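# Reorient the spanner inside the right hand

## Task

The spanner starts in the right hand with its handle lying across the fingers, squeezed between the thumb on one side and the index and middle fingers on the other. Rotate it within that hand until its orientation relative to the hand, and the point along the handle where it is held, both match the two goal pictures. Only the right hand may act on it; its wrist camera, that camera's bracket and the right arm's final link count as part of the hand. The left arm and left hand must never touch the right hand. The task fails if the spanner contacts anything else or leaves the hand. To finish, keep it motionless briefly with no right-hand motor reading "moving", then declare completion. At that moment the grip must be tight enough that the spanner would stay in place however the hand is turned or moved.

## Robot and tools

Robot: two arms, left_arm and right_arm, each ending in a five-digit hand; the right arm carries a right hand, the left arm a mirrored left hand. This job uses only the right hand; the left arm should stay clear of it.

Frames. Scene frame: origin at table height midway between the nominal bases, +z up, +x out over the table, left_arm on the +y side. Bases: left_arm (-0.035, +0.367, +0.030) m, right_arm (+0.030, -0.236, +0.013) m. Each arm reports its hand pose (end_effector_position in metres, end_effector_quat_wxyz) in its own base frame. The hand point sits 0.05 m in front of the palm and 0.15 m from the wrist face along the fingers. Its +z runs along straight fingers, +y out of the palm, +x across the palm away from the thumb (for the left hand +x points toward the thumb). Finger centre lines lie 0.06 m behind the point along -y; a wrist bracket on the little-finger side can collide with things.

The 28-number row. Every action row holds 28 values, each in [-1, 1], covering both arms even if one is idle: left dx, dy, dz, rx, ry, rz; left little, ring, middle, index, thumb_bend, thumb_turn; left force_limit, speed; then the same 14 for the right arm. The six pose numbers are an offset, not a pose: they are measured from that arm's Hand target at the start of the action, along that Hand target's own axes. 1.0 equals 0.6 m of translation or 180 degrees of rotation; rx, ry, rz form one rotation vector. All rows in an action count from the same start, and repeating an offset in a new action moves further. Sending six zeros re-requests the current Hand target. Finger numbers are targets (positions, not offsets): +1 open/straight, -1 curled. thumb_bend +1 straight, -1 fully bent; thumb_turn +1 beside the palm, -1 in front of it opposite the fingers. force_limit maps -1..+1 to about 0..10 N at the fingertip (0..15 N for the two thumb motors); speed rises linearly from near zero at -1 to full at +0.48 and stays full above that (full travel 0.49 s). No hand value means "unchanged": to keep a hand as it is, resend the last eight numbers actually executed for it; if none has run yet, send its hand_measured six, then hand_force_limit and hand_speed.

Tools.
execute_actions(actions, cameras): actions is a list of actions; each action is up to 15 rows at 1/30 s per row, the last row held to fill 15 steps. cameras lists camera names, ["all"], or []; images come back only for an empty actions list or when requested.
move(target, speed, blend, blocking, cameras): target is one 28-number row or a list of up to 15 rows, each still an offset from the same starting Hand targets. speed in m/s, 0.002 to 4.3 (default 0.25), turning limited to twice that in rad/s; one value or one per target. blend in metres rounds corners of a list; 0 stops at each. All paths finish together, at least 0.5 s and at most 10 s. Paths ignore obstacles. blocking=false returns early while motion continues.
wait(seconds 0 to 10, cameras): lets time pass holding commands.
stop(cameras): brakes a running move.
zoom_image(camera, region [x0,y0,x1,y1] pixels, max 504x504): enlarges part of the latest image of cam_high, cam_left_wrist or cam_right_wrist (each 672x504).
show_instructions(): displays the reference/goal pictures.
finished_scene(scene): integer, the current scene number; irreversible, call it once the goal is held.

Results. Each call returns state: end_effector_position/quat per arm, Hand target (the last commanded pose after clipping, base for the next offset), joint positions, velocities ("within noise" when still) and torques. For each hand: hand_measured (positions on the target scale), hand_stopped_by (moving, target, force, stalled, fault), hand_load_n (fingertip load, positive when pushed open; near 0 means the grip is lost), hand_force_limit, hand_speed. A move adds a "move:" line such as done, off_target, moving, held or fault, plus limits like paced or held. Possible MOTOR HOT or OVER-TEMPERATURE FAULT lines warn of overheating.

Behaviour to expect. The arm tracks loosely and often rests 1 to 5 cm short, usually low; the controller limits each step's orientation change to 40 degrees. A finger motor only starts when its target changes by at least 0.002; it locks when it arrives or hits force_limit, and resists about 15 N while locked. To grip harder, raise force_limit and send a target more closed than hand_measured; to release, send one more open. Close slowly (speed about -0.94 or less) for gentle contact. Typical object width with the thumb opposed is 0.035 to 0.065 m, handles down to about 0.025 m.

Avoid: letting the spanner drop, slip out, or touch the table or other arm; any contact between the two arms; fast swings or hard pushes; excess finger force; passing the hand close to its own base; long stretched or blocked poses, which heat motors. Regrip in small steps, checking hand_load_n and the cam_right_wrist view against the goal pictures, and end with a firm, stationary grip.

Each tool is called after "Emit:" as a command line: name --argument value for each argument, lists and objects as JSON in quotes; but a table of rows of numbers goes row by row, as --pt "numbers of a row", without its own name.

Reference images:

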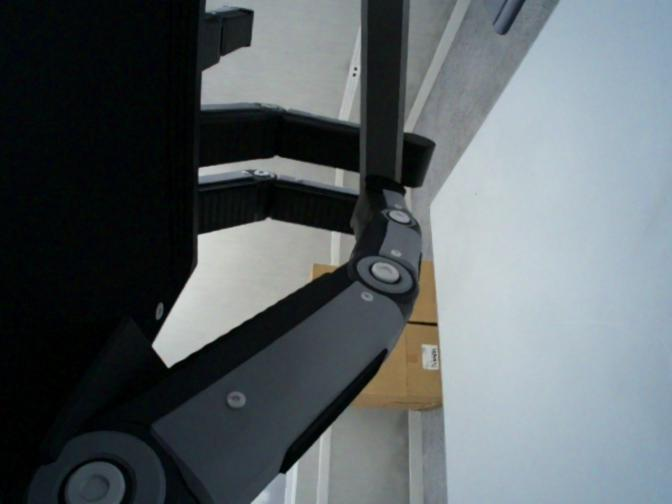

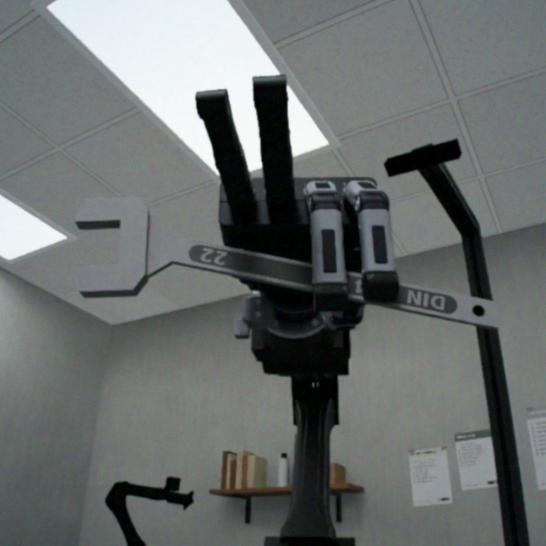

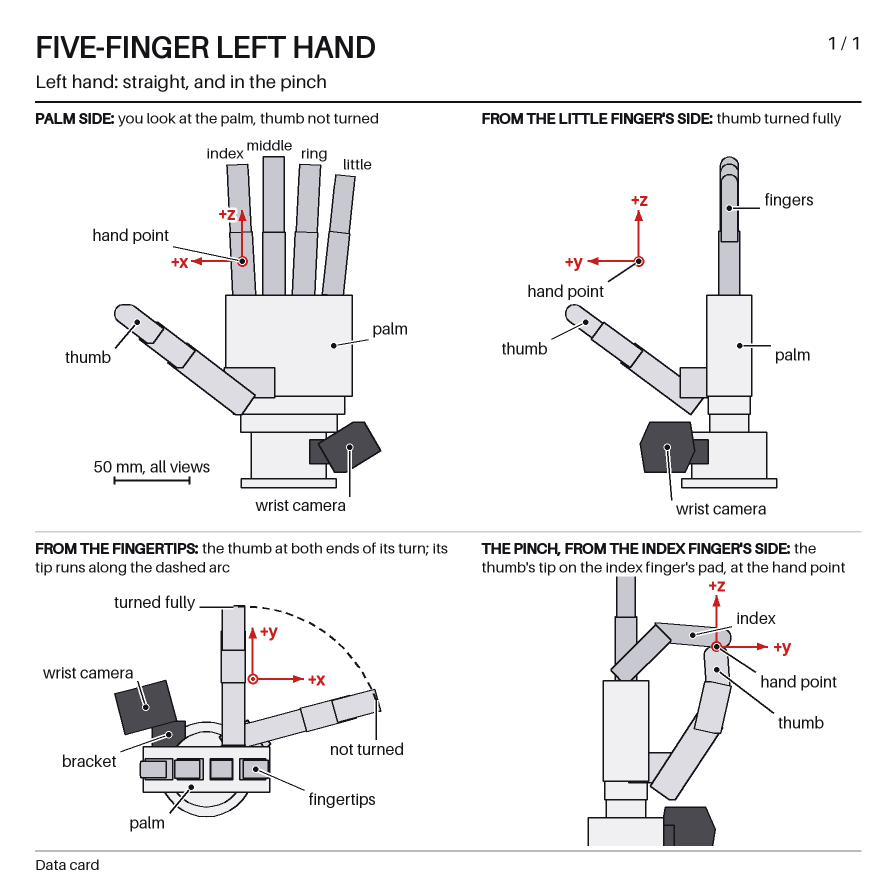

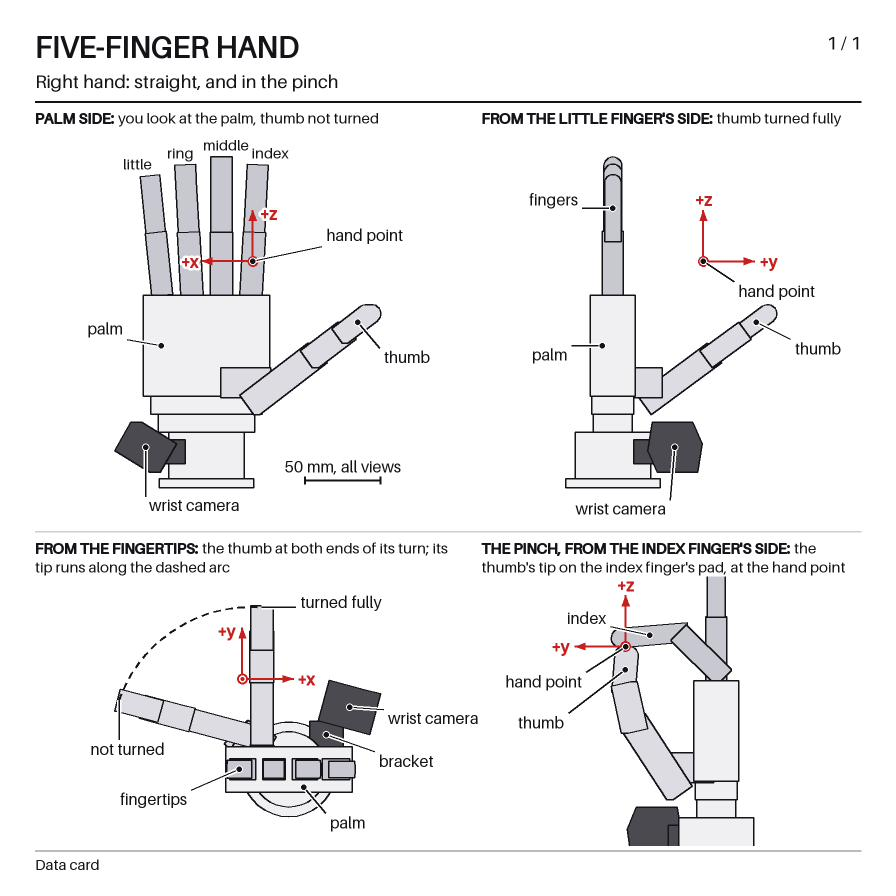

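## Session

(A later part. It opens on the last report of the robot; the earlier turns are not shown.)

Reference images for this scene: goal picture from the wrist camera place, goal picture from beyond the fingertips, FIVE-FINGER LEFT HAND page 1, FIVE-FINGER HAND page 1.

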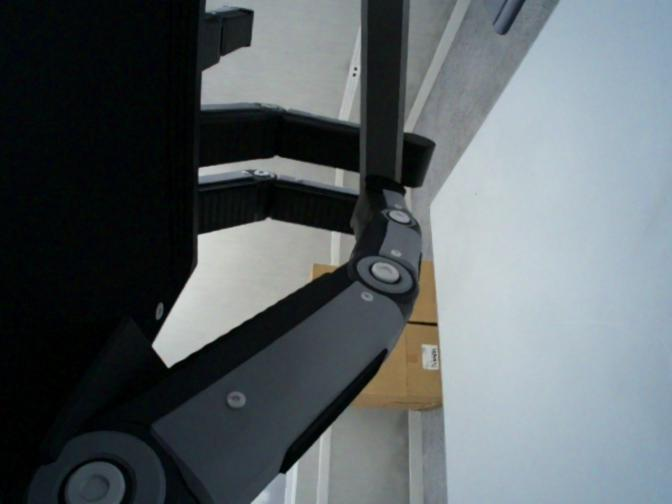

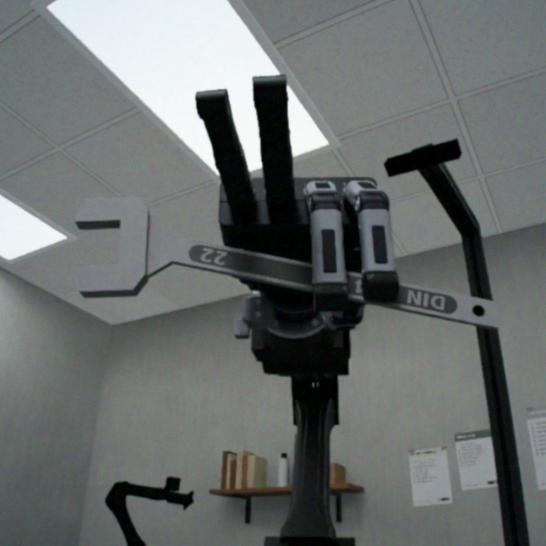

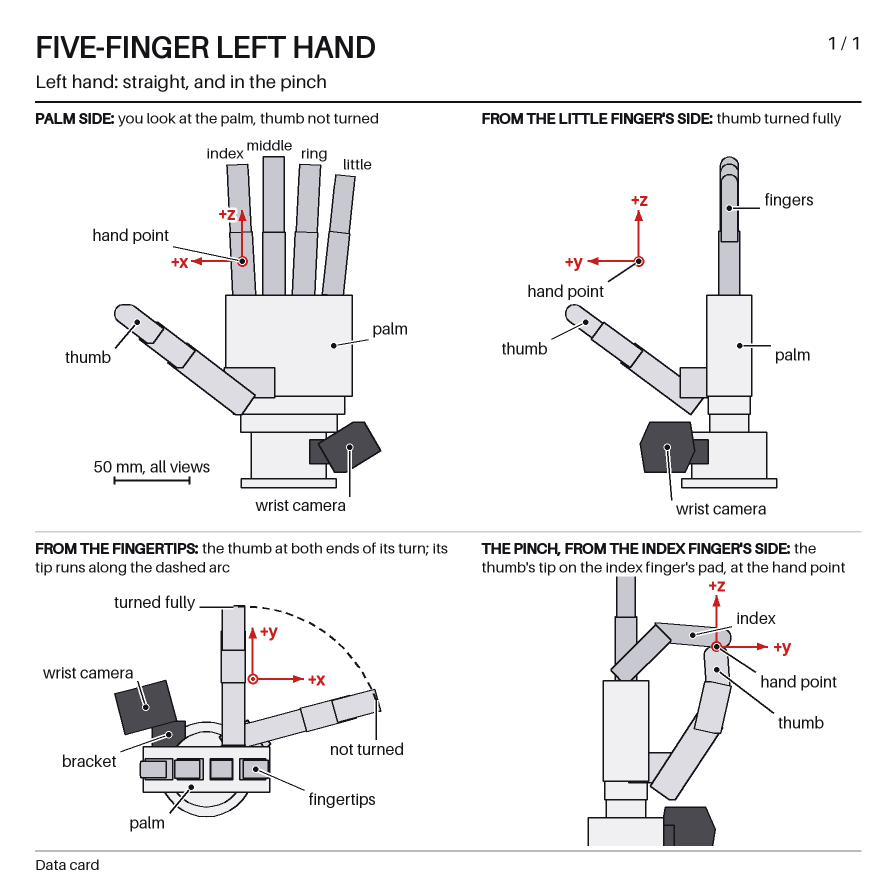

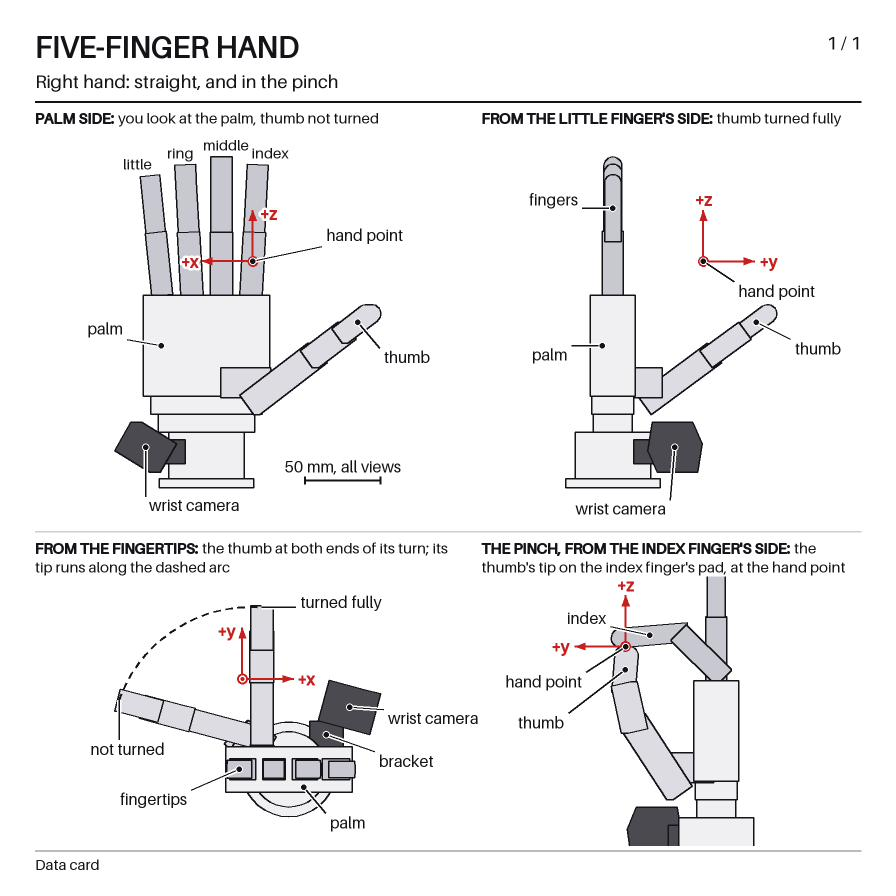

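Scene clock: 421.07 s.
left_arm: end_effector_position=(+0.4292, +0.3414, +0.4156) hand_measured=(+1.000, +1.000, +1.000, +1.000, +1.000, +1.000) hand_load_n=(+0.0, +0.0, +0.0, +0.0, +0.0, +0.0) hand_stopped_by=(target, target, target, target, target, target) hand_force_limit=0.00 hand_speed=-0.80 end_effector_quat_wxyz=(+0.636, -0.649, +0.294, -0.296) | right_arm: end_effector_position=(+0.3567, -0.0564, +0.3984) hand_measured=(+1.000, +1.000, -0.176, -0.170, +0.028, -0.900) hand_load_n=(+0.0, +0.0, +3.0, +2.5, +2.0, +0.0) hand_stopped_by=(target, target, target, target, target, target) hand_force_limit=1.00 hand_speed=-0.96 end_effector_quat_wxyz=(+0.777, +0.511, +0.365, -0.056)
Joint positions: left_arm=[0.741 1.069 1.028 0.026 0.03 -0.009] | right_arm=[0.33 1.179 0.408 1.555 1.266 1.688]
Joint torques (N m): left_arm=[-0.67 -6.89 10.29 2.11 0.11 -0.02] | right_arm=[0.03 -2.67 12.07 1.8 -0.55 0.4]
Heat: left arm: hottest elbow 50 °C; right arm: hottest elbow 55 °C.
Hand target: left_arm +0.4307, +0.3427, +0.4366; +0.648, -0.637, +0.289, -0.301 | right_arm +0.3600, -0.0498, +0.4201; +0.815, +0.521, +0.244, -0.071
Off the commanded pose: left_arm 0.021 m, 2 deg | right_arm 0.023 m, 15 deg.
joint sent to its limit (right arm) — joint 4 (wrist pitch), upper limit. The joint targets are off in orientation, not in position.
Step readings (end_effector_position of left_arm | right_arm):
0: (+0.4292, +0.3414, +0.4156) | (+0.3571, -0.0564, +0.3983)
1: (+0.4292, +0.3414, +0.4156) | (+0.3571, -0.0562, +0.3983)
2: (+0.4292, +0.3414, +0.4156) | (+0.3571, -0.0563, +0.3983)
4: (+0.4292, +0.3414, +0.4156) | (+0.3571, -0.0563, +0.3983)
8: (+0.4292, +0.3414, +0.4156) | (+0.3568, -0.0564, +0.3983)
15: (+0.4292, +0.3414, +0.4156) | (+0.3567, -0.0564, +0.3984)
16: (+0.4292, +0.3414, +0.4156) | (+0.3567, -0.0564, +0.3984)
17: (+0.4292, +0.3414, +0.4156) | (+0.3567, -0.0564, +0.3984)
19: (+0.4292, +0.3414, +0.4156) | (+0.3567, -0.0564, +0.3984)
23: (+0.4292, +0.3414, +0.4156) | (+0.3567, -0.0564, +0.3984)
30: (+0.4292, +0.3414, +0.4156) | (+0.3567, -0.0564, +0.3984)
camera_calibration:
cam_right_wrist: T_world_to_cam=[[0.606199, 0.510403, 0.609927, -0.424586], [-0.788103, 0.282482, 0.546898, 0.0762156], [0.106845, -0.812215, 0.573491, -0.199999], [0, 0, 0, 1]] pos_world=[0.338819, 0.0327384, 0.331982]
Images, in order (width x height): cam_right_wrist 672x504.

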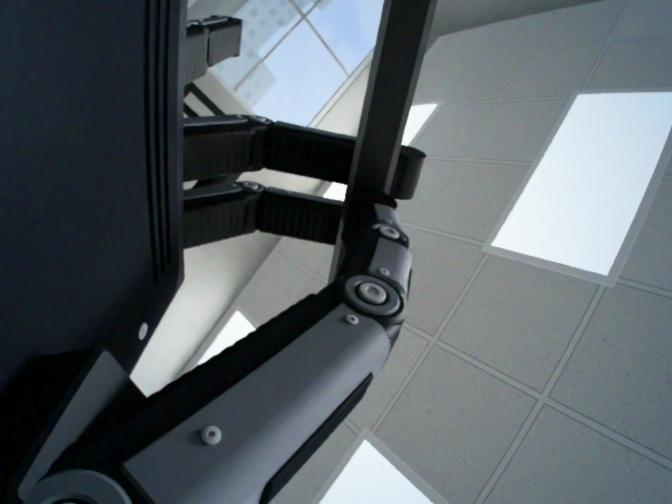

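Emit:
execute_actions --actions '[[[0,0,0,0,0,0,1,1,1,1,1,1,0,-0.8,0,0,0,0,0,0,1,1,-0.176,-0.167,0.026,-0.9,1,-0.96]],[[0,0,0,0,0,0,1,1,1,1,1,1,0,-0.8,0,0,0,0,0,0,1,1,-0.174,-0.165,0.026,-0.9,1,-0.96]]]' --cameras '["cam_right_wrist"]'

Emit:
zoom_image --camera "cam_right_wrist" --region '[180, 0, 460, 260]'

Scene clock: 426.23 s.
left_arm: end_effector_position=(+0.4292, +0.3414, +0.4156) hand_measured=(+1.000, +1.000, +1.000, +1.000, +1.000, +1.000) hand_load_n=(-0.5, +0.0, +0.0, +0.5, +0.0, +0.0) hand_stopped_by=(target, target, target, target, target, target) hand_force_limit=0.00 hand_speed=-0.80 end_effector_quat_wxyz=(+0.636, -0.649, +0.294, -0.296) | right_arm: end_effector_position=(+0.3565, -0.0565, +0.3984) hand_measured=(+1.000, +1.000, -0.174, -0.164, +0.026, -0.900) hand_load_n=(+0.0, +0.0, +2.5, +1.5, +0.5, -0.5) hand_stopped_by=(target, target, target, target, target, target) hand_force_limit=1.00 hand_speed=-0.96 end_effector_quat_wxyz=(+0.777, +0.511, +0.364, -0.055)
Joint positions: left_arm=[0.741 1.069 1.028 0.026 0.03 -0.009] | right_arm=[0.33 1.179 0.408 1.555 1.266 1.691]
Joint torques (N m): left_arm=[-0.67 -6.83 10.3 2.1 0.11 -0.02] | right_arm=[0.21 -2.73 12 1.95 -0.6 0.39]
Heat: left arm: hottest elbow 50 °C; right arm: hottest elbow 54 °C.
Hand target: left_arm +0.4307, +0.3427, +0.4366; +0.648, -0.637, +0.289, -0.301 | right_arm +0.3600, -0.0499, +0.4201; +0.815, +0.521, +0.244, -0.071
Off the commanded pose: left_arm 0.021 m, 2 deg | right_arm 0.023 m, 15 deg.
joint sent to its limit (right arm) — joint 4 (wrist pitch), upper limit. The joint targets are off in orientation, not in position.
Step readings (end_effector_position of left_arm | right_arm):
0: (+0.4292, +0.3414, +0.4156) | (+0.3567, -0.0564, +0.3984)
1: (+0.4292, +0.3414, +0.4156) | (+0.3567, -0.0564, +0.3984)
2: (+0.4292, +0.3414, +0.4156) | (+0.3567, -0.0564, +0.3984)
4: (+0.4292, +0.3414, +0.4156) | (+0.3567, -0.0564, +0.3984)
8: (+0.4292, +0.3414, +0.4156) | (+0.3567, -0.0564, +0.3984)
15: (+0.4292, +0.3414, +0.4156) | (+0.3567, -0.0564, +0.3984)
16: (+0.4292, +0.3414, +0.4156) | (+0.3567, -0.0564, +0.3984)
17: (+0.4292, +0.3414, +0.4156) | (+0.3567, -0.0564, +0.3984)
19: (+0.4292, +0.3414, +0.4156) | (+0.3567, -0.0564, +0.3984)
23: (+0.4292, +0.3414, +0.4156) | (+0.3567, -0.0564, +0.3984)
30: (+0.4292, +0.3414, +0.4156) | (+0.3566, -0.0564, +0.3984)
camera_calibration:
cam_right_wrist: T_world_to_cam=[[0.604557, 0.509489, 0.612317, -0.424795], [-0.78951, 0.281196, 0.54553, 0.0771624], [0.10576, -0.813234, 0.572246, -0.199323], [0, 0, 0, 1]] pos_world=[0.338814, 0.0326337, 0.332077]
Images, in order (width x height): cam_right_wrist 672x504.

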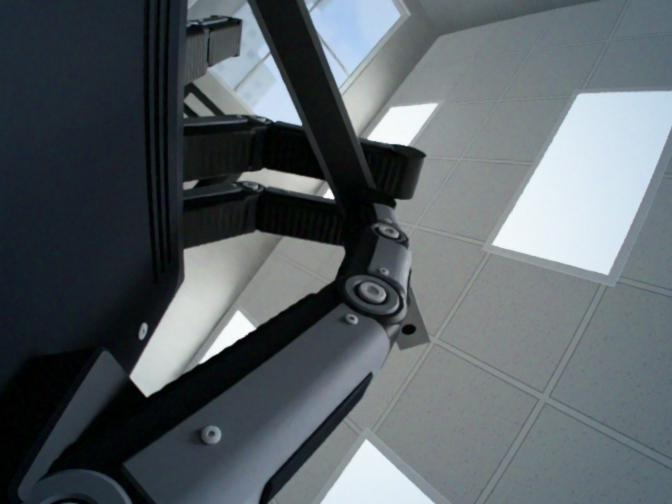

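Scaled by 1.800 from the camera's 672x504 image, which has a finer 960x720 frame.

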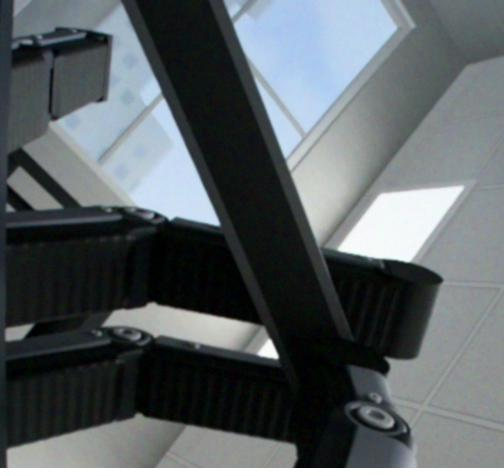

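Emit:
execute_actions --actions '[[[0,0,0,0,0,0,1,1,1,1,1,1,0,-0.8,0,0,0,0,0,0,1,1,-0.182,-0.182,0.026,-0.9,1,-0.94]]]'

Emit:
move --target '[0,0,0,0,0,0,1,1,1,1,1,1,0,-0.8,0.0747,0.1747,-0.1825,-0.3841,0.1858,-0.3937,1,1,-0.182,-0.182,0.026,-0.9,1,-0.94]' --speed 0.3 --cameras '["cam_right_wrist"]'

Emit:
zoom_image --camera "cam_right_wrist" --region '[180, 0, 460, 260]'

Scene clock: 432.80 s.
left_arm: end_effector_position=(+0.4292, +0.3414, +0.4156) hand_measured=(+1.000, +1.000, +1.000, +1.000, +1.000, +1.000) hand_load_n=(+0.0, +0.0, +0.0, -0.5, +0.0, -0.5) hand_stopped_by=(target, target, target, target, target, target) hand_force_limit=0.00 hand_speed=-0.80 end_effector_quat_wxyz=(+0.636, -0.649, +0.294, -0.296) | right_arm: end_effector_position=(+0.3565, -0.0564, +0.3984) hand_measured=(+1.000, +1.000, -0.180, -0.180, +0.026, -0.900) hand_load_n=(+0.0, +0.0, +5.5, +7.0, +1.0, -1.0) hand_stopped_by=(target, target, target, target, target, target) hand_force_limit=1.00 hand_speed=-0.94 end_effector_quat_wxyz=(+0.777, +0.511, +0.364, -0.054)
Joint positions: left_arm=[0.741 1.069 1.028 0.026 0.03 -0.009] | right_arm=[0.33 1.179 0.408 1.555 1.266 1.692]
Joint torques (N m): left_arm=[-0.67 -6.83 10.29 2.11 0.11 -0.02] | right_arm=[0.56 -3.37 11.96 1.73 -0.58 0.34]
Heat: left arm: hottest elbow 50 °C; right arm: hottest elbow 53 °C.
Hand target: left_arm +0.4307, +0.3427, +0.4366; +0.648, -0.637, +0.289, -0.301 | right_arm +0.3600, -0.0498, +0.4201; +0.815, +0.521, +0.244, -0.071
Off the commanded pose: left_arm 0.021 m, 2 deg | right_arm 0.023 m, 15 deg.
joint sent to its limit (right arm) — joint 4 (wrist pitch), upper limit. The joint targets are off in orientation, not in position.
Step readings (end_effector_position of left_arm | right_arm):
0: (+0.4292, +0.3414, +0.4156) | (+0.3565, -0.0566, +0.3984)
1: (+0.4292, +0.3414, +0.4156) | (+0.3565, -0.0566, +0.3984)
2: (+0.4292, +0.3414, +0.4156) | (+0.3565, -0.0566, +0.3984)
4: (+0.4292, +0.3414, +0.4156) | (+0.3565, -0.0566, +0.3984)
8: (+0.4292, +0.3414, +0.4156) | (+0.3564, -0.0566, +0.3984)
15: (+0.4292, +0.3414, +0.4156) | (+0.3565, -0.0564, +0.3984)

Scene clock: 436.67 s.
left_arm: end_effector_position=(+0.4292, +0.3414, +0.4156) hand_measured=(+1.000, +1.000, +1.000, +1.000, +1.000, +1.000) hand_load_n=(+0.0, +0.0, +0.0, +0.0, +0.0, +0.0) hand_stopped_by=(target, target, target, target, target, target) hand_force_limit=0.00 hand_speed=-0.80 end_effector_quat_wxyz=(+0.636, -0.649, +0.294, -0.296) | right_arm: end_effector_position=(+0.3994, +0.1030, +0.3999) hand_measured=(+1.000, +1.000, -0.180, -0.180, +0.026, -0.900) hand_load_n=(+0.0, -0.5, +5.0, +6.5, +1.0, -1.0) hand_stopped_by=(target, target, target, target, target, target) hand_force_limit=1.00 hand_speed=-0.94 end_effector_quat_wxyz=(+0.651, -0.226, +0.693, -0.210)
Joint positions: left_arm=[0.741 1.069 1.028 0.026 0.03 -0.009] | right_arm=[0.173 0.624 0.678 -0.119 0.169 0.955]
Joint torques (N m): left_arm=[-0.67 -6.89 10.3 2.11 0.11 -0.02] | right_arm=[-0.91 -0.15 17.81 1.72 -0.13 -0.11]
Heat: left arm: hottest elbow 50 °C; right arm: hottest elbow 53 °C.
Hand target: left_arm +0.4307, +0.3427, +0.4366; +0.648, -0.637, +0.289, -0.301 | right_arm +0.4024, +0.1000, +0.4473; +0.672, -0.220, +0.672, -0.221
Off the commanded pose: left_arm 0.021 m, 2 deg | right_arm 0.047 m, 4 deg.
move: off_target (left_arm, right_arm)
camera_calibration:
cam_right_wrist: T_world_to_cam=[[-0.0365404, 0.671357, -0.740233, 0.247334], [-0.48621, 0.635202, 0.600099, -0.114204], [0.873078, 0.381836, 0.30321, -0.396977], [0, 0, 0, 1]] pos_world=[0.300102, 0.0580729, 0.371986]
Images, in order (width x height): cam_right_wrist 672x504.

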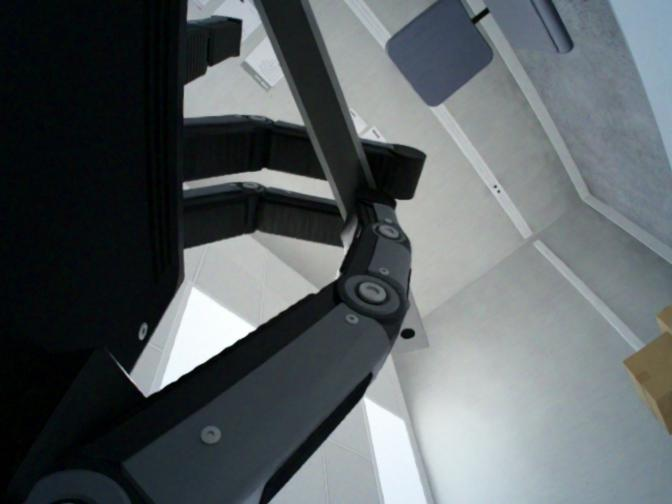

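Scaled by 1.800 from the camera's 672x504 image, which has a finer 960x720 frame.

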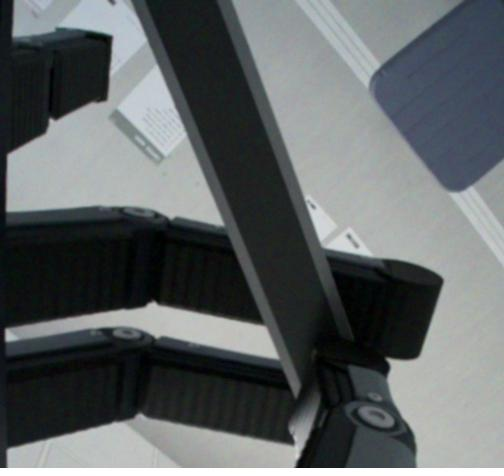

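Emit:
execute_actions --actions '[[[0,0,0,0,0,0,1,1,1,1,1,1,0,-0.8,0,0,0,0,0,0,1,1,-0.174,-0.178,0.026,-0.9,1,-0.94]],[[0,0,0,0,0,0,1,1,1,1,1,1,0,-0.8,0,0,0,0,0,0,1,1,-0.170,-0.178,0.026,-0.9,1,-0.96]]]' --cameras '["cam_right_wrist"]'

Emit:
zoom_image --camera "cam_right_wrist" --region '[180, 0, 460, 260]'

Scene clock: 440.53 s.
left_arm: end_effector_position=(+0.4292, +0.3414, +0.4156) hand_measured=(+1.000, +1.000, +1.000, +1.000, +1.000, +1.000) hand_load_n=(+0.0, +0.0, +0.0, +0.0, +0.0, -0.5) hand_stopped_by=(target, target, target, target, target, target) hand_force_limit=0.00 hand_speed=-0.80 end_effector_quat_wxyz=(+0.636, -0.649, +0.294, -0.296) | right_arm: end_effector_position=(+0.3993, +0.1031, +0.3997) hand_measured=(+1.000, +1.000, -0.170, -0.178, +0.026, -0.900) hand_load_n=(+0.0, +0.0, +1.5, +4.5, +3.0, -1.0) hand_stopped_by=(target, target, target, target, target, target) hand_force_limit=1.00 hand_speed=-0.96 end_effector_quat_wxyz=(+0.651, -0.226, +0.693, -0.210)
Joint positions: left_arm=[0.741 1.069 1.028 0.026 0.03 -0.009] | right_arm=[0.173 0.624 0.678 -0.119 0.168 0.954]
Joint torques (N m): left_arm=[-0.67 -6.89 10.29 2.11 0.11 -0.02] | right_arm=[-1.08 -0.03 17.65 1.84 -0.07 -0.08]
Heat: left arm: hottest elbow 51 °C; right arm: hottest elbow 54 °C.
Hand target: left_arm +0.4307, +0.3427, +0.4366; +0.648, -0.637, +0.289, -0.301 | right_arm +0.4024, +0.1000, +0.4472; +0.672, -0.220, +0.672, -0.221
Off the commanded pose: left_arm 0.021 m, 2 deg | right_arm 0.048 m, 4 deg.
Step readings (end_effector_position of left_arm | right_arm):
0: (+0.4292, +0.3414, +0.4156) | (+0.3994, +0.1030, +0.3998)
1: (+0.4292, +0.3414, +0.4156) | (+0.3994, +0.1030, +0.3998)
2: (+0.4292, +0.3414, +0.4156) | (+0.3994, +0.1030, +0.3998)
4: (+0.4292, +0.3414, +0.4156) | (+0.3994, +0.1030, +0.3998)
8: (+0.4292, +0.3414, +0.4156) | (+0.3994, +0.1030, +0.3998)
15: (+0.4292, +0.3414, +0.4156) | (+0.3994, +0.1030, +0.3998)
16: (+0.4292, +0.3414, +0.4156) | (+0.3994, +0.1030, +0.3998)
17: (+0.4292, +0.3414, +0.4156) | (+0.3994, +0.1030, +0.3998)
19: (+0.4292, +0.3414, +0.4156) | (+0.3994, +0.1030, +0.3997)
23: (+0.4292, +0.3414, +0.4156) | (+0.3993, +0.1031, +0.3997)
30: (+0.4292, +0.3414, +0.4156) | (+0.3993, +0.1031, +0.3997)
camera_calibration:
cam_right_wrist: T_world_to_cam=[[-0.0371647, 0.670468, -0.741007, 0.247779], [-0.486257, 0.635679, 0.599554, -0.114003], [0.873025, 0.382602, 0.302395, -0.396585], [0, 0, 0, 1]] pos_world=[0.300002, 0.058076, 0.371882]
Images, in order (width x height): cam_right_wrist 672x504.

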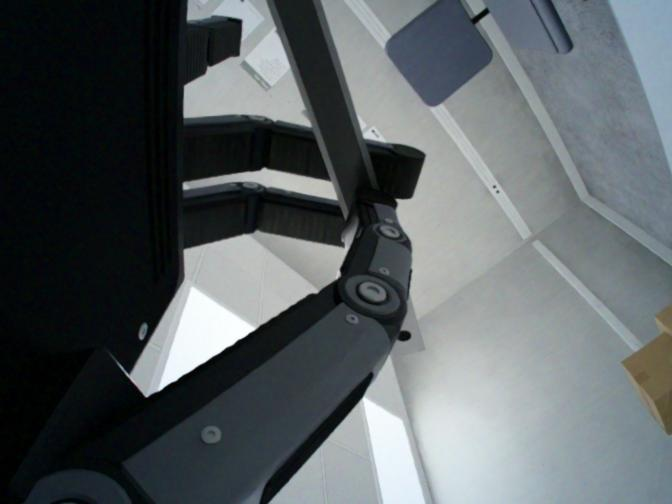

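Scaled by 1.800 from the camera's 672x504 image, which has a finer 960x720 frame.

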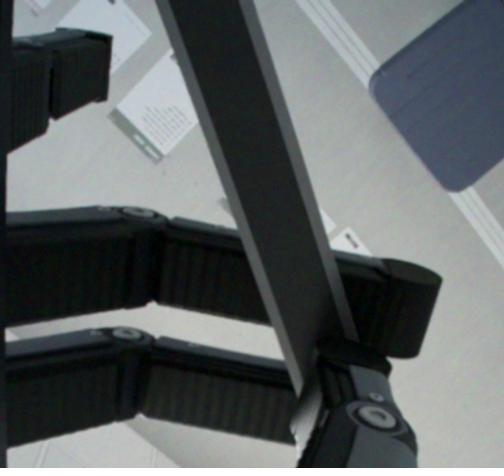

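Emit:
execute_actions --actions '[[[0,0,0,0,0,0,1,1,1,1,1,1,0,-0.8,0,0,0,0,0,0,1,1,-0.167,-0.178,0.026,-0.9,1,-0.96]],[[0,0,0,0,0,0,1,1,1,1,1,1,0,-0.8,0,0,0,0,0,0,1,1,-0.165,-0.178,0.026,-0.9,1,-0.96]]]' --cameras '["cam_right_wrist"]'

Emit:
zoom_image --camera "cam_right_wrist" --region '[180, 0, 460, 260]'

Scene clock: 443.87 s.
left_arm: end_effector_position=(+0.4292, +0.3414, +0.4156) hand_measured=(+1.000, +1.000, +1.000, +1.000, +1.000, +1.000) hand_load_n=(+0.0, -0.5, +0.0, +0.0, +0.0, +0.0) hand_stopped_by=(target, target, target, target, target, target) hand_force_limit=0.00 hand_speed=-0.80 end_effector_quat_wxyz=(+0.636, -0.649, +0.294, -0.296) | right_arm: end_effector_position=(+0.3993, +0.1031, +0.3996) hand_measured=(+1.000, +1.000, -0.164, -0.178, +0.028, -0.900) hand_load_n=(+0.0, +0.0, +1.0, +4.0, +2.5, -0.5) hand_stopped_by=(target, target, target, target, target, target) hand_force_limit=1.00 hand_speed=-0.96 end_effector_quat_wxyz=(+0.651, -0.227, +0.693, -0.210)
Joint positions: left_arm=[0.741 1.069 1.028 0.026 0.03 -0.009] | right_arm=[0.173 0.624 0.678 -0.119 0.168 0.952]
Joint torques (N m): left_arm=[-0.67 -6.89 10.29 2.11 0.11 -0.02] | right_arm=[-1.49 -0.62 17.54 1.78 -0.07 -0.05]
Heat: left arm: hottest elbow 51 °C; right arm: hottest elbow 55 °C.
Hand target: left_arm +0.4307, +0.3427, +0.4366; +0.648, -0.637, +0.289, -0.301 | right_arm +0.4025, +0.0999, +0.4472; +0.672, -0.220, +0.672, -0.222
Off the commanded pose: left_arm 0.021 m, 2 deg | right_arm 0.048 m, 4 deg.
Step readings (end_effector_position of left_arm | right_arm):
0: (+0.4292, +0.3414, +0.4156) | (+0.3993, +0.1031, +0.3997)
1: (+0.4292, +0.3414, +0.4156) | (+0.3993, +0.1031, +0.3997)
2: (+0.4292, +0.3414, +0.4156) | (+0.3993, +0.1031, +0.3997)
4: (+0.4292, +0.3414, +0.4156) | (+0.3993, +0.1031, +0.3997)
8: (+0.4292, +0.3414, +0.4156) | (+0.3993, +0.1031, +0.3997)
15: (+0.4292, +0.3414, +0.4156) | (+0.3993, +0.1031, +0.3997)
16: (+0.4292, +0.3414, +0.4156) | (+0.3993, +0.1031, +0.3997)
17: (+0.4292, +0.3414, +0.4156) | (+0.3993, +0.1031, +0.3997)
19: (+0.4292, +0.3414, +0.4156) | (+0.3993, +0.1031, +0.3996)
23: (+0.4292, +0.3414, +0.4156) | (+0.3993, +0.1031, +0.3996)
30: (+0.4292, +0.3414, +0.4156) | (+0.3993, +0.1031, +0.3996)
camera_calibration:
cam_right_wrist: T_world_to_cam=[[-0.0372439, 0.669093, -0.742245, 0.248331], [-0.486375, 0.63671, 0.598365, -0.113462], [0.872956, 0.383294, 0.301716, -0.396283], [0, 0, 0, 1]] pos_world=[0.300002, 0.0579793, 0.371779]
Images, in order (width x height): cam_right_wrist 672x504.

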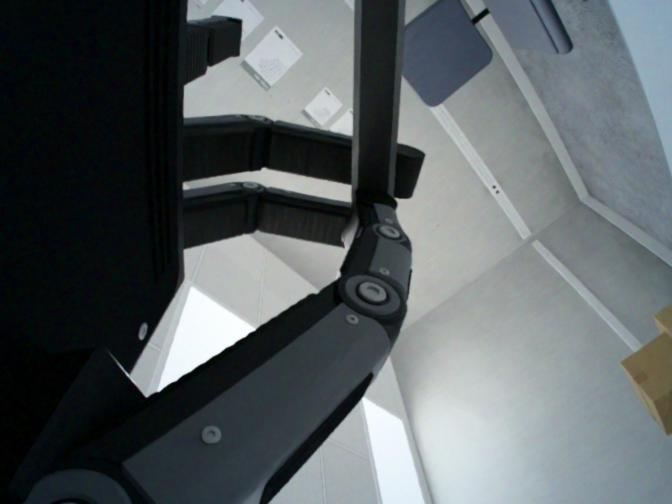

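Scaled by 1.800 from the camera's 672x504 image, which has a finer 960x720 frame.

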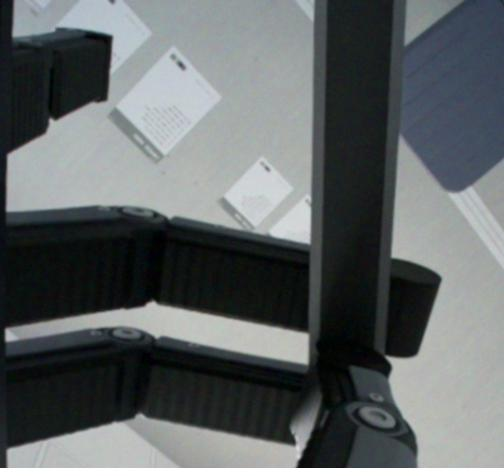

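Emit:
execute_actions --actions '[[[0,0,0,0,0,0,1,1,1,1,1,1,0,-0.8,0,0,0,0,0,0,1,1,-0.188,-0.188,0.026,-0.9,1,-0.94]]]' --cameras '["cam_right_wrist"]'

Emit:
zoom_image --camera "cam_right_wrist" --region '[180, 0, 460, 260]'

Scene clock: 447.77 s.
left_arm: end_effector_position=(+0.4292, +0.3414, +0.4156) hand_measured=(+1.000, +1.000, +1.000, +1.000, +1.000, +1.000) hand_load_n=(+0.0, +0.0, +0.0, +0.0, +0.0, +0.0) hand_stopped_by=(target, target, target, target, target, target) hand_force_limit=0.00 hand_speed=-0.80 end_effector_quat_wxyz=(+0.636, -0.649, +0.294, -0.296) | right_arm: end_effector_position=(+0.3993, +0.1031, +0.3996) hand_measured=(+1.000, +1.000, -0.186, -0.186, +0.028, -0.900) hand_load_n=(+0.0, +0.0, +7.5, +9.0, +3.5, +0.0) hand_stopped_by=(target, target, target, target, target, target) hand_force_limit=1.00 hand_speed=-0.94 end_effector_quat_wxyz=(+0.651, -0.227, +0.693, -0.210)
Joint positions: left_arm=[0.741 1.069 1.028 0.026 0.03 -0.009] | right_arm=[0.173 0.624 0.678 -0.119 0.168 0.952]
Joint torques (N m): left_arm=[-0.67 -6.89 10.29 2.11 0.11 -0.02] | right_arm=[-1.38 -0.32 17.65 1.74 -0.12 -0.07]
Heat: left arm: hottest elbow 51 °C; right arm: hottest elbow 56 °C.
Hand target: left_arm +0.4307, +0.3427, +0.4366; +0.648, -0.637, +0.289, -0.301 | right_arm +0.4025, +0.0999, +0.4472; +0.672, -0.220, +0.672, -0.221
Off the commanded pose: left_arm 0.021 m, 2 deg | right_arm 0.048 m, 4 deg.
Step readings (end_effector_position of left_arm | right_arm):
0: (+0.4292, +0.3414, +0.4156) | (+0.3993, +0.1031, +0.3996)
1: (+0.4292, +0.3414, +0.4156) | (+0.3993, +0.1031, +0.3996)
2: (+0.4292, +0.3414, +0.4156) | (+0.3993, +0.1031, +0.3996)
4: (+0.4292, +0.3414, +0.4156) | (+0.3993, +0.1031, +0.3996)
8: (+0.4292, +0.3414, +0.4156) | (+0.3993, +0.1031, +0.3996)
15: (+0.4292, +0.3414, +0.4156) | (+0.3993, +0.1031, +0.3996)
camera_calibration:
cam_right_wrist: T_world_to_cam=[[-0.0372439, 0.669093, -0.742245, 0.248331], [-0.486375, 0.63671, 0.598365, -0.113462], [0.872956, 0.383294, 0.301716, -0.396283], [0, 0, 0, 1]] pos_world=[0.300002, 0.0579793, 0.371779]
Images, in order (width x height): cam_right_wrist 672x504.

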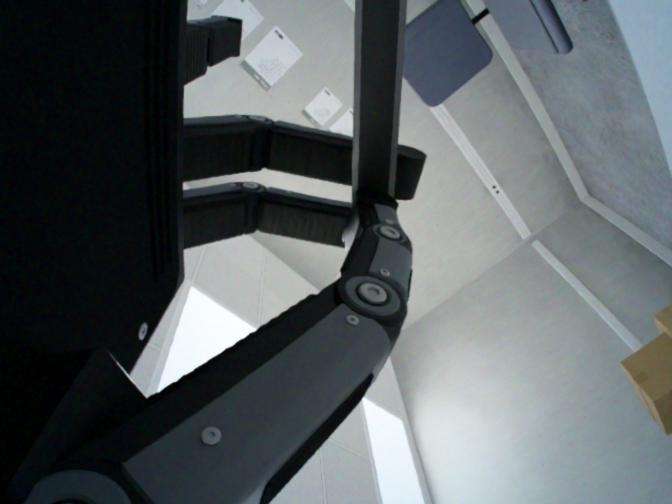

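Scaled by 1.800 from the camera's 672x504 image, which has a finer 960x720 frame.

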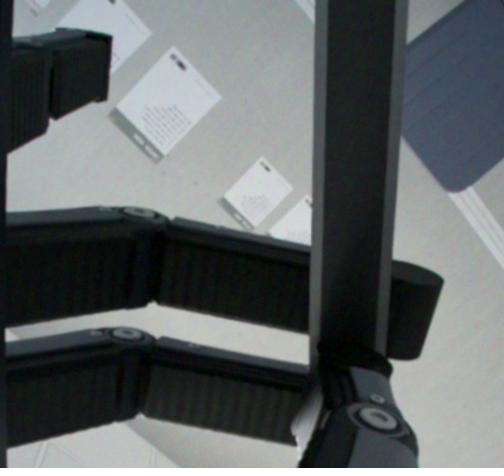

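Emit:
move --target '[0,0,0,0,0,0,1,1,1,1,1,1,0,-0.8,0,0,0,0.2026,-0.1550,-0.0674,1,1,-0.188,-0.188,0.026,-0.9,1,-0.94]' --speed 0.3 --cameras '["cam_high","cam_right_wrist"]'

Emit:
zoom_image --camera "cam_high" --region '[190, 110, 270, 200]'

Scene clock: 453.03 s.
left_arm: end_effector_position=(+0.4292, +0.3414, +0.4156) hand_measured=(+1.000, +1.000, +1.000, +1.000, +1.000, +1.000) hand_load_n=(+0.0, +0.0, +0.0, +0.0, +0.0, +0.0) hand_stopped_by=(target, target, target, target, target, target) hand_force_limit=0.00 hand_speed=-0.80 end_effector_quat_wxyz=(+0.636, -0.649, +0.294, -0.296) | right_arm: end_effector_position=(+0.4059, +0.0959, +0.4471) hand_measured=(+1.000, +1.000, -0.186, -0.186, +0.028, -0.900) hand_load_n=(+0.0, +0.0, +6.5, +10.0, +4.0, +0.5) hand_stopped_by=(target, target, target, target, target, target) hand_force_limit=1.00 hand_speed=-0.94 end_effector_quat_wxyz=(+0.817, -0.113, +0.373, -0.424)
Joint positions: left_arm=[0.741 1.069 1.028 0.026 0.03 -0.009] | right_arm=[0.246 1.033 0.425 1.424 0.305 0.488]
Joint torques (N m): left_arm=[-0.67 -6.89 10.29 2.11 0.11 -0.02] | right_arm=[-0.03 -2.14 8.16 2.3 -0.34 -0.12]
Heat: left arm: hottest elbow 51 °C; right arm: hottest elbow 56 °C.
Hand target: left_arm +0.4307, +0.3427, +0.4366; +0.648, -0.637, +0.289, -0.301 | right_arm +0.4024, +0.1000, +0.4471; +0.819, -0.115, +0.365, -0.427
Off the commanded pose: left_arm 0.021 m, 2 deg | right_arm 0.005 m, 1 deg.
move: off_target (left_arm)
camera_calibration:
cam_right_wrist: T_world_to_cam=[[0.679524, 0.438368, -0.588286, -0.0490139], [-0.557532, 0.829758, -0.0256963, 0.155249], [0.476871, 0.345449, 0.808244, -0.47573], [0, 0, 0, 1]] pos_world=[0.346724, 0.057008, 0.359661]
Images, in order (width x height): cam_high 672x504, cam_right_wrist 672x504.

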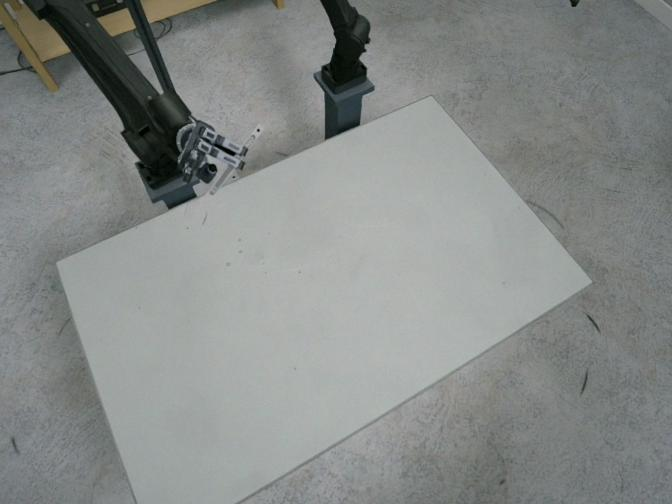

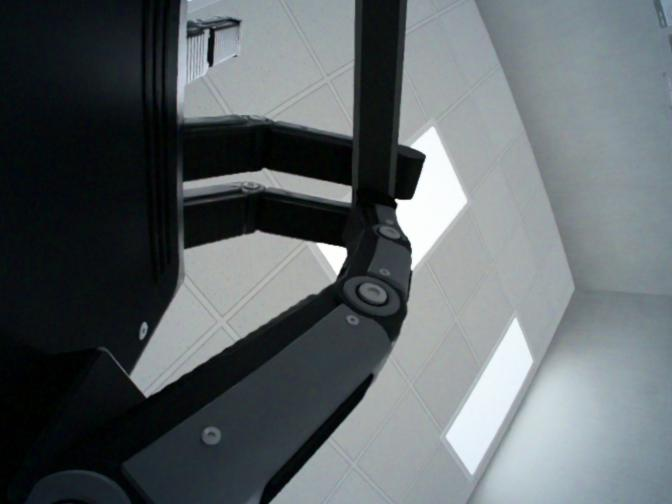

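Scaled by 5.600 from the camera's 672x504 image, which has a finer 960x720 frame.

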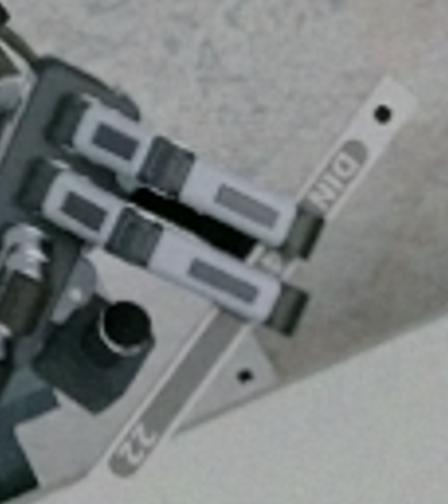

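Emit:
move --target '[0,0,0,0,0,0,1,1,1,1,1,1,0,-0.8,0,0,0,-0.2671,-0.1456,-0.6205,1,1,-0.188,-0.188,0.026,-0.9,1,-0.94]' --speed 0.3 --cameras '["cam_right_wrist"]'

Emit:
zoom_image --camera "cam_right_wrist" --region '[180, 0, 460, 260]'

Scene clock: 475.27 s.
left_arm: end_effector_position=(+0.4292, +0.3414, +0.4156) hand_measured=(+1.000, +1.000, +1.000, +1.000, +1.000, +1.000) hand_load_n=(+0.0, +0.0, +0.0, -0.5, +0.0, +0.0) hand_stopped_by=(target, target, target, target, target, target) hand_force_limit=0.00 hand_speed=-0.80 end_effector_quat_wxyz=(+0.636, -0.649, +0.294, -0.296) | right_arm: end_effector_position=(+0.3999, +0.0937, +0.4045) hand_measured=(+1.000, +1.000, -0.186, -0.186, +0.028, -0.900) hand_load_n=(+0.0, +0.0, +7.5, +9.0, +4.0, +0.5) hand_stopped_by=(target, target, target, target, target, target) hand_force_limit=1.00 hand_speed=-0.94 end_effector_quat_wxyz=(-0.062, +0.720, -0.074, +0.687)
Joint positions: left_arm=[0.741 1.069 1.028 0.026 0.03 -0.009] | right_arm=[0.623 0.781 0.82 -0.098 0.635 -1.343]
Joint torques (N m): left_arm=[-0.62 -6.89 10.29 2.11 0.11 -0.02] | right_arm=[-0.09 -1.55 17.5 1.58 0.2 -0.22]
Heat: left arm: hottest elbow 51 °C; right arm: hottest elbow 52 °C.
Hand target: left_arm +0.4307, +0.3427, +0.4366; +0.648, -0.637, +0.289, -0.301 | right_arm +0.4024, +0.0999, +0.4473; -0.071, +0.703, -0.072, +0.704
Off the commanded pose: left_arm 0.021 m, 2 deg | right_arm 0.043 m, 3 deg.
move: off_target (left_arm, right_arm)
camera_calibration:
cam_right_wrist: T_world_to_cam=[[0.00122246, -0.999884, 0.0151919, 0.0929265], [-0.561745, -0.013255, -0.827204, 0.557566], [0.827309, -0.00752275, -0.561696, 0.00945235], [0, 0, 0, 1]] pos_world=[0.305276, 0.100377, 0.465118]
Images, in order (width x height): cam_right_wrist 672x504.

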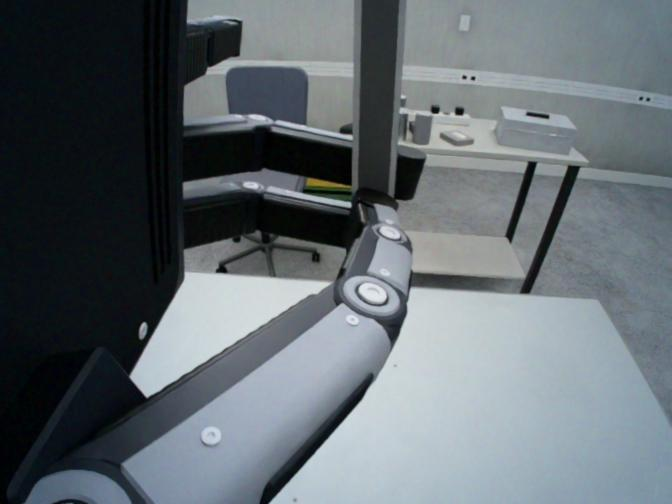

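Scaled by 1.800 from the camera's 672x504 image, which has a finer 960x720 frame.

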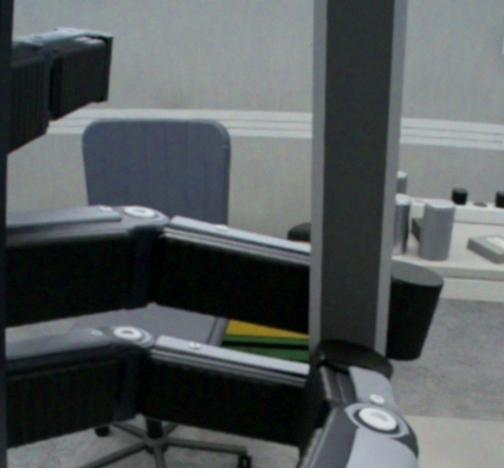

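Emit:
execute_actions --actions '[[[0,0,0,0,0,0,1,1,1,1,1,1,0,-0.8,0,0,0,0,0,0,1,1,-0.182,-0.177,0.026,-0.9,1,-0.94]],[[0,0,0,0,0,0,1,1,1,1,1,1,0,-0.8,0,0,0,0,0,0,1,1,-0.162,-0.157,0.026,-0.9,1,0.3],[0,0,0,0,0,0,1,1,1,1,1,1,0,-0.8,0,0,0,0,0,0,1,1,-0.162,-0.157,0.026,-0.9,1,0.3],[0,0,0,0,0,0,1,1,1,1,1,1,0,-0.8,0,0,0,0,0,0,1,1,-0.162,-0.157,0.026,-0.9,1,0.3],[0,0,0,0,0,0,1,1,1,1,1,1,0,-0.8,0,0,0,0,0,0,1,1,-0.183,-0.178,0.026,-0.9,1,0.3]]]' --cameras '["cam_right_wrist"]'

Emit:
zoom_image --camera "cam_right_wrist" --region '[180, 0, 460, 260]'

Scene clock: 480.53 s.
left_arm: end_effector_position=(+0.4292, +0.3414, +0.4156) hand_measured=(+1.000, +1.000, +1.000, +1.000, +1.000, +1.000) hand_load_n=(+0.0, +0.0, +0.0, -0.5, +0.0, +0.0) hand_stopped_by=(target, target, target, target, target, target) hand_force_limit=0.00 hand_speed=-0.80 end_effector_quat_wxyz=(+0.636, -0.649, +0.294, -0.296) | right_arm: end_effector_position=(+0.3998, +0.0936, +0.4044) hand_measured=(+1.000, +1.000, -0.180, -0.176, +0.026, -0.900) hand_load_n=(+0.0, +0.0, +5.5, +5.5, +1.0, +1.0) hand_stopped_by=(target, target, target, target, target, target) hand_force_limit=1.00 hand_speed=0.30 end_effector_quat_wxyz=(-0.061, +0.720, -0.073, +0.687)
Joint positions: left_arm=[0.741 1.069 1.028 0.026 0.03 -0.009] | right_arm=[0.623 0.781 0.82 -0.099 0.635 -1.345]
Joint torques (N m): left_arm=[-0.67 -6.89 10.29 2.11 0.11 -0.02] | right_arm=[0.56 -1.14 17.31 1.44 0.22 -0.27]
Heat: left arm: hottest elbow 51 °C; right arm: hottest elbow 55 °C.
Hand target: left_arm +0.4307, +0.3427, +0.4366; +0.648, -0.637, +0.289, -0.301 | right_arm +0.4024, +0.1000, +0.4471; -0.071, +0.703, -0.072, +0.704
Off the commanded pose: left_arm 0.021 m, 2 deg | right_arm 0.043 m, 3 deg.
Step readings (end_effector_position of left_arm | right_arm):
0: (+0.4292, +0.3414, +0.4156) | (+0.3999, +0.0937, +0.4045)
1: (+0.4292, +0.3414, +0.4156) | (+0.3999, +0.0937, +0.4046)
2: (+0.4292, +0.3414, +0.4156) | (+0.3999, +0.0937, +0.4046)
4: (+0.4292, +0.3414, +0.4156) | (+0.3999, +0.0937, +0.4046)
8: (+0.4292, +0.3414, +0.4156) | (+0.3999, +0.0937, +0.4046)
15: (+0.4292, +0.3414, +0.4156) | (+0.3999, +0.0937, +0.4046)
16: (+0.4292, +0.3414, +0.4156) | (+0.3999, +0.0937, +0.4046)
17: (+0.4292, +0.3414, +0.4156) | (+0.3999, +0.0937, +0.4046)
19: (+0.4292, +0.3414, +0.4156) | (+0.3998, +0.0936, +0.4045)
23: (+0.4292, +0.3414, +0.4156) | (+0.3998, +0.0936, +0.4044)
30: (+0.4292, +0.3414, +0.4156) | (+0.3998, +0.0936, +0.4044)
camera_calibration:
cam_right_wrist: T_world_to_cam=[[0.0012513, -0.999852, 0.0171321, 0.092007], [-0.562345, -0.0148701, -0.826769, 0.557706], [0.826901, -0.00859961, -0.562281, 0.00995753], [0, 0, 0, 1]] pos_world=[0.305275, 0.100372, 0.465117]
Images, in order (width x height): cam_right_wrist 672x504.

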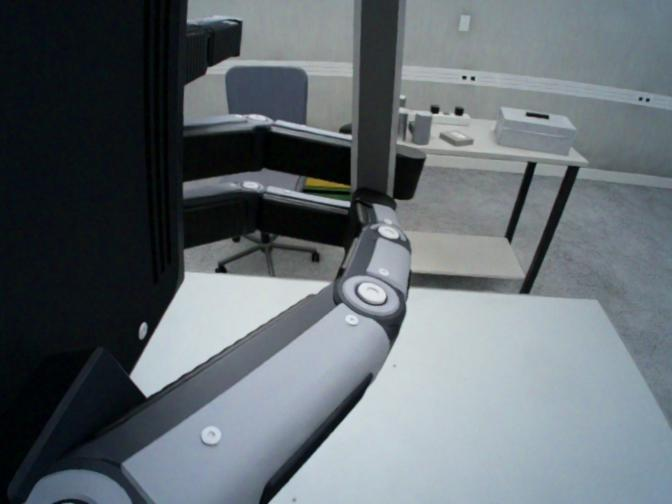

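Scaled by 1.800 from the camera's 672x504 image, which has a finer 960x720 frame.

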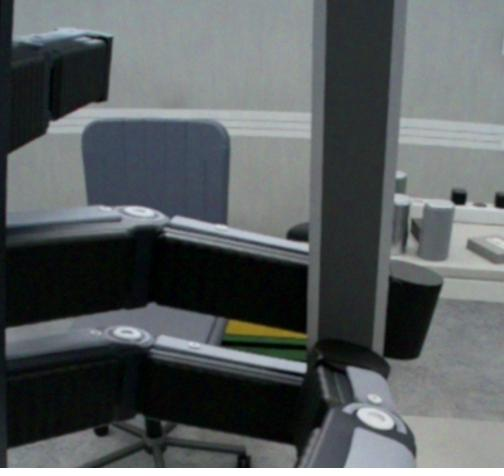

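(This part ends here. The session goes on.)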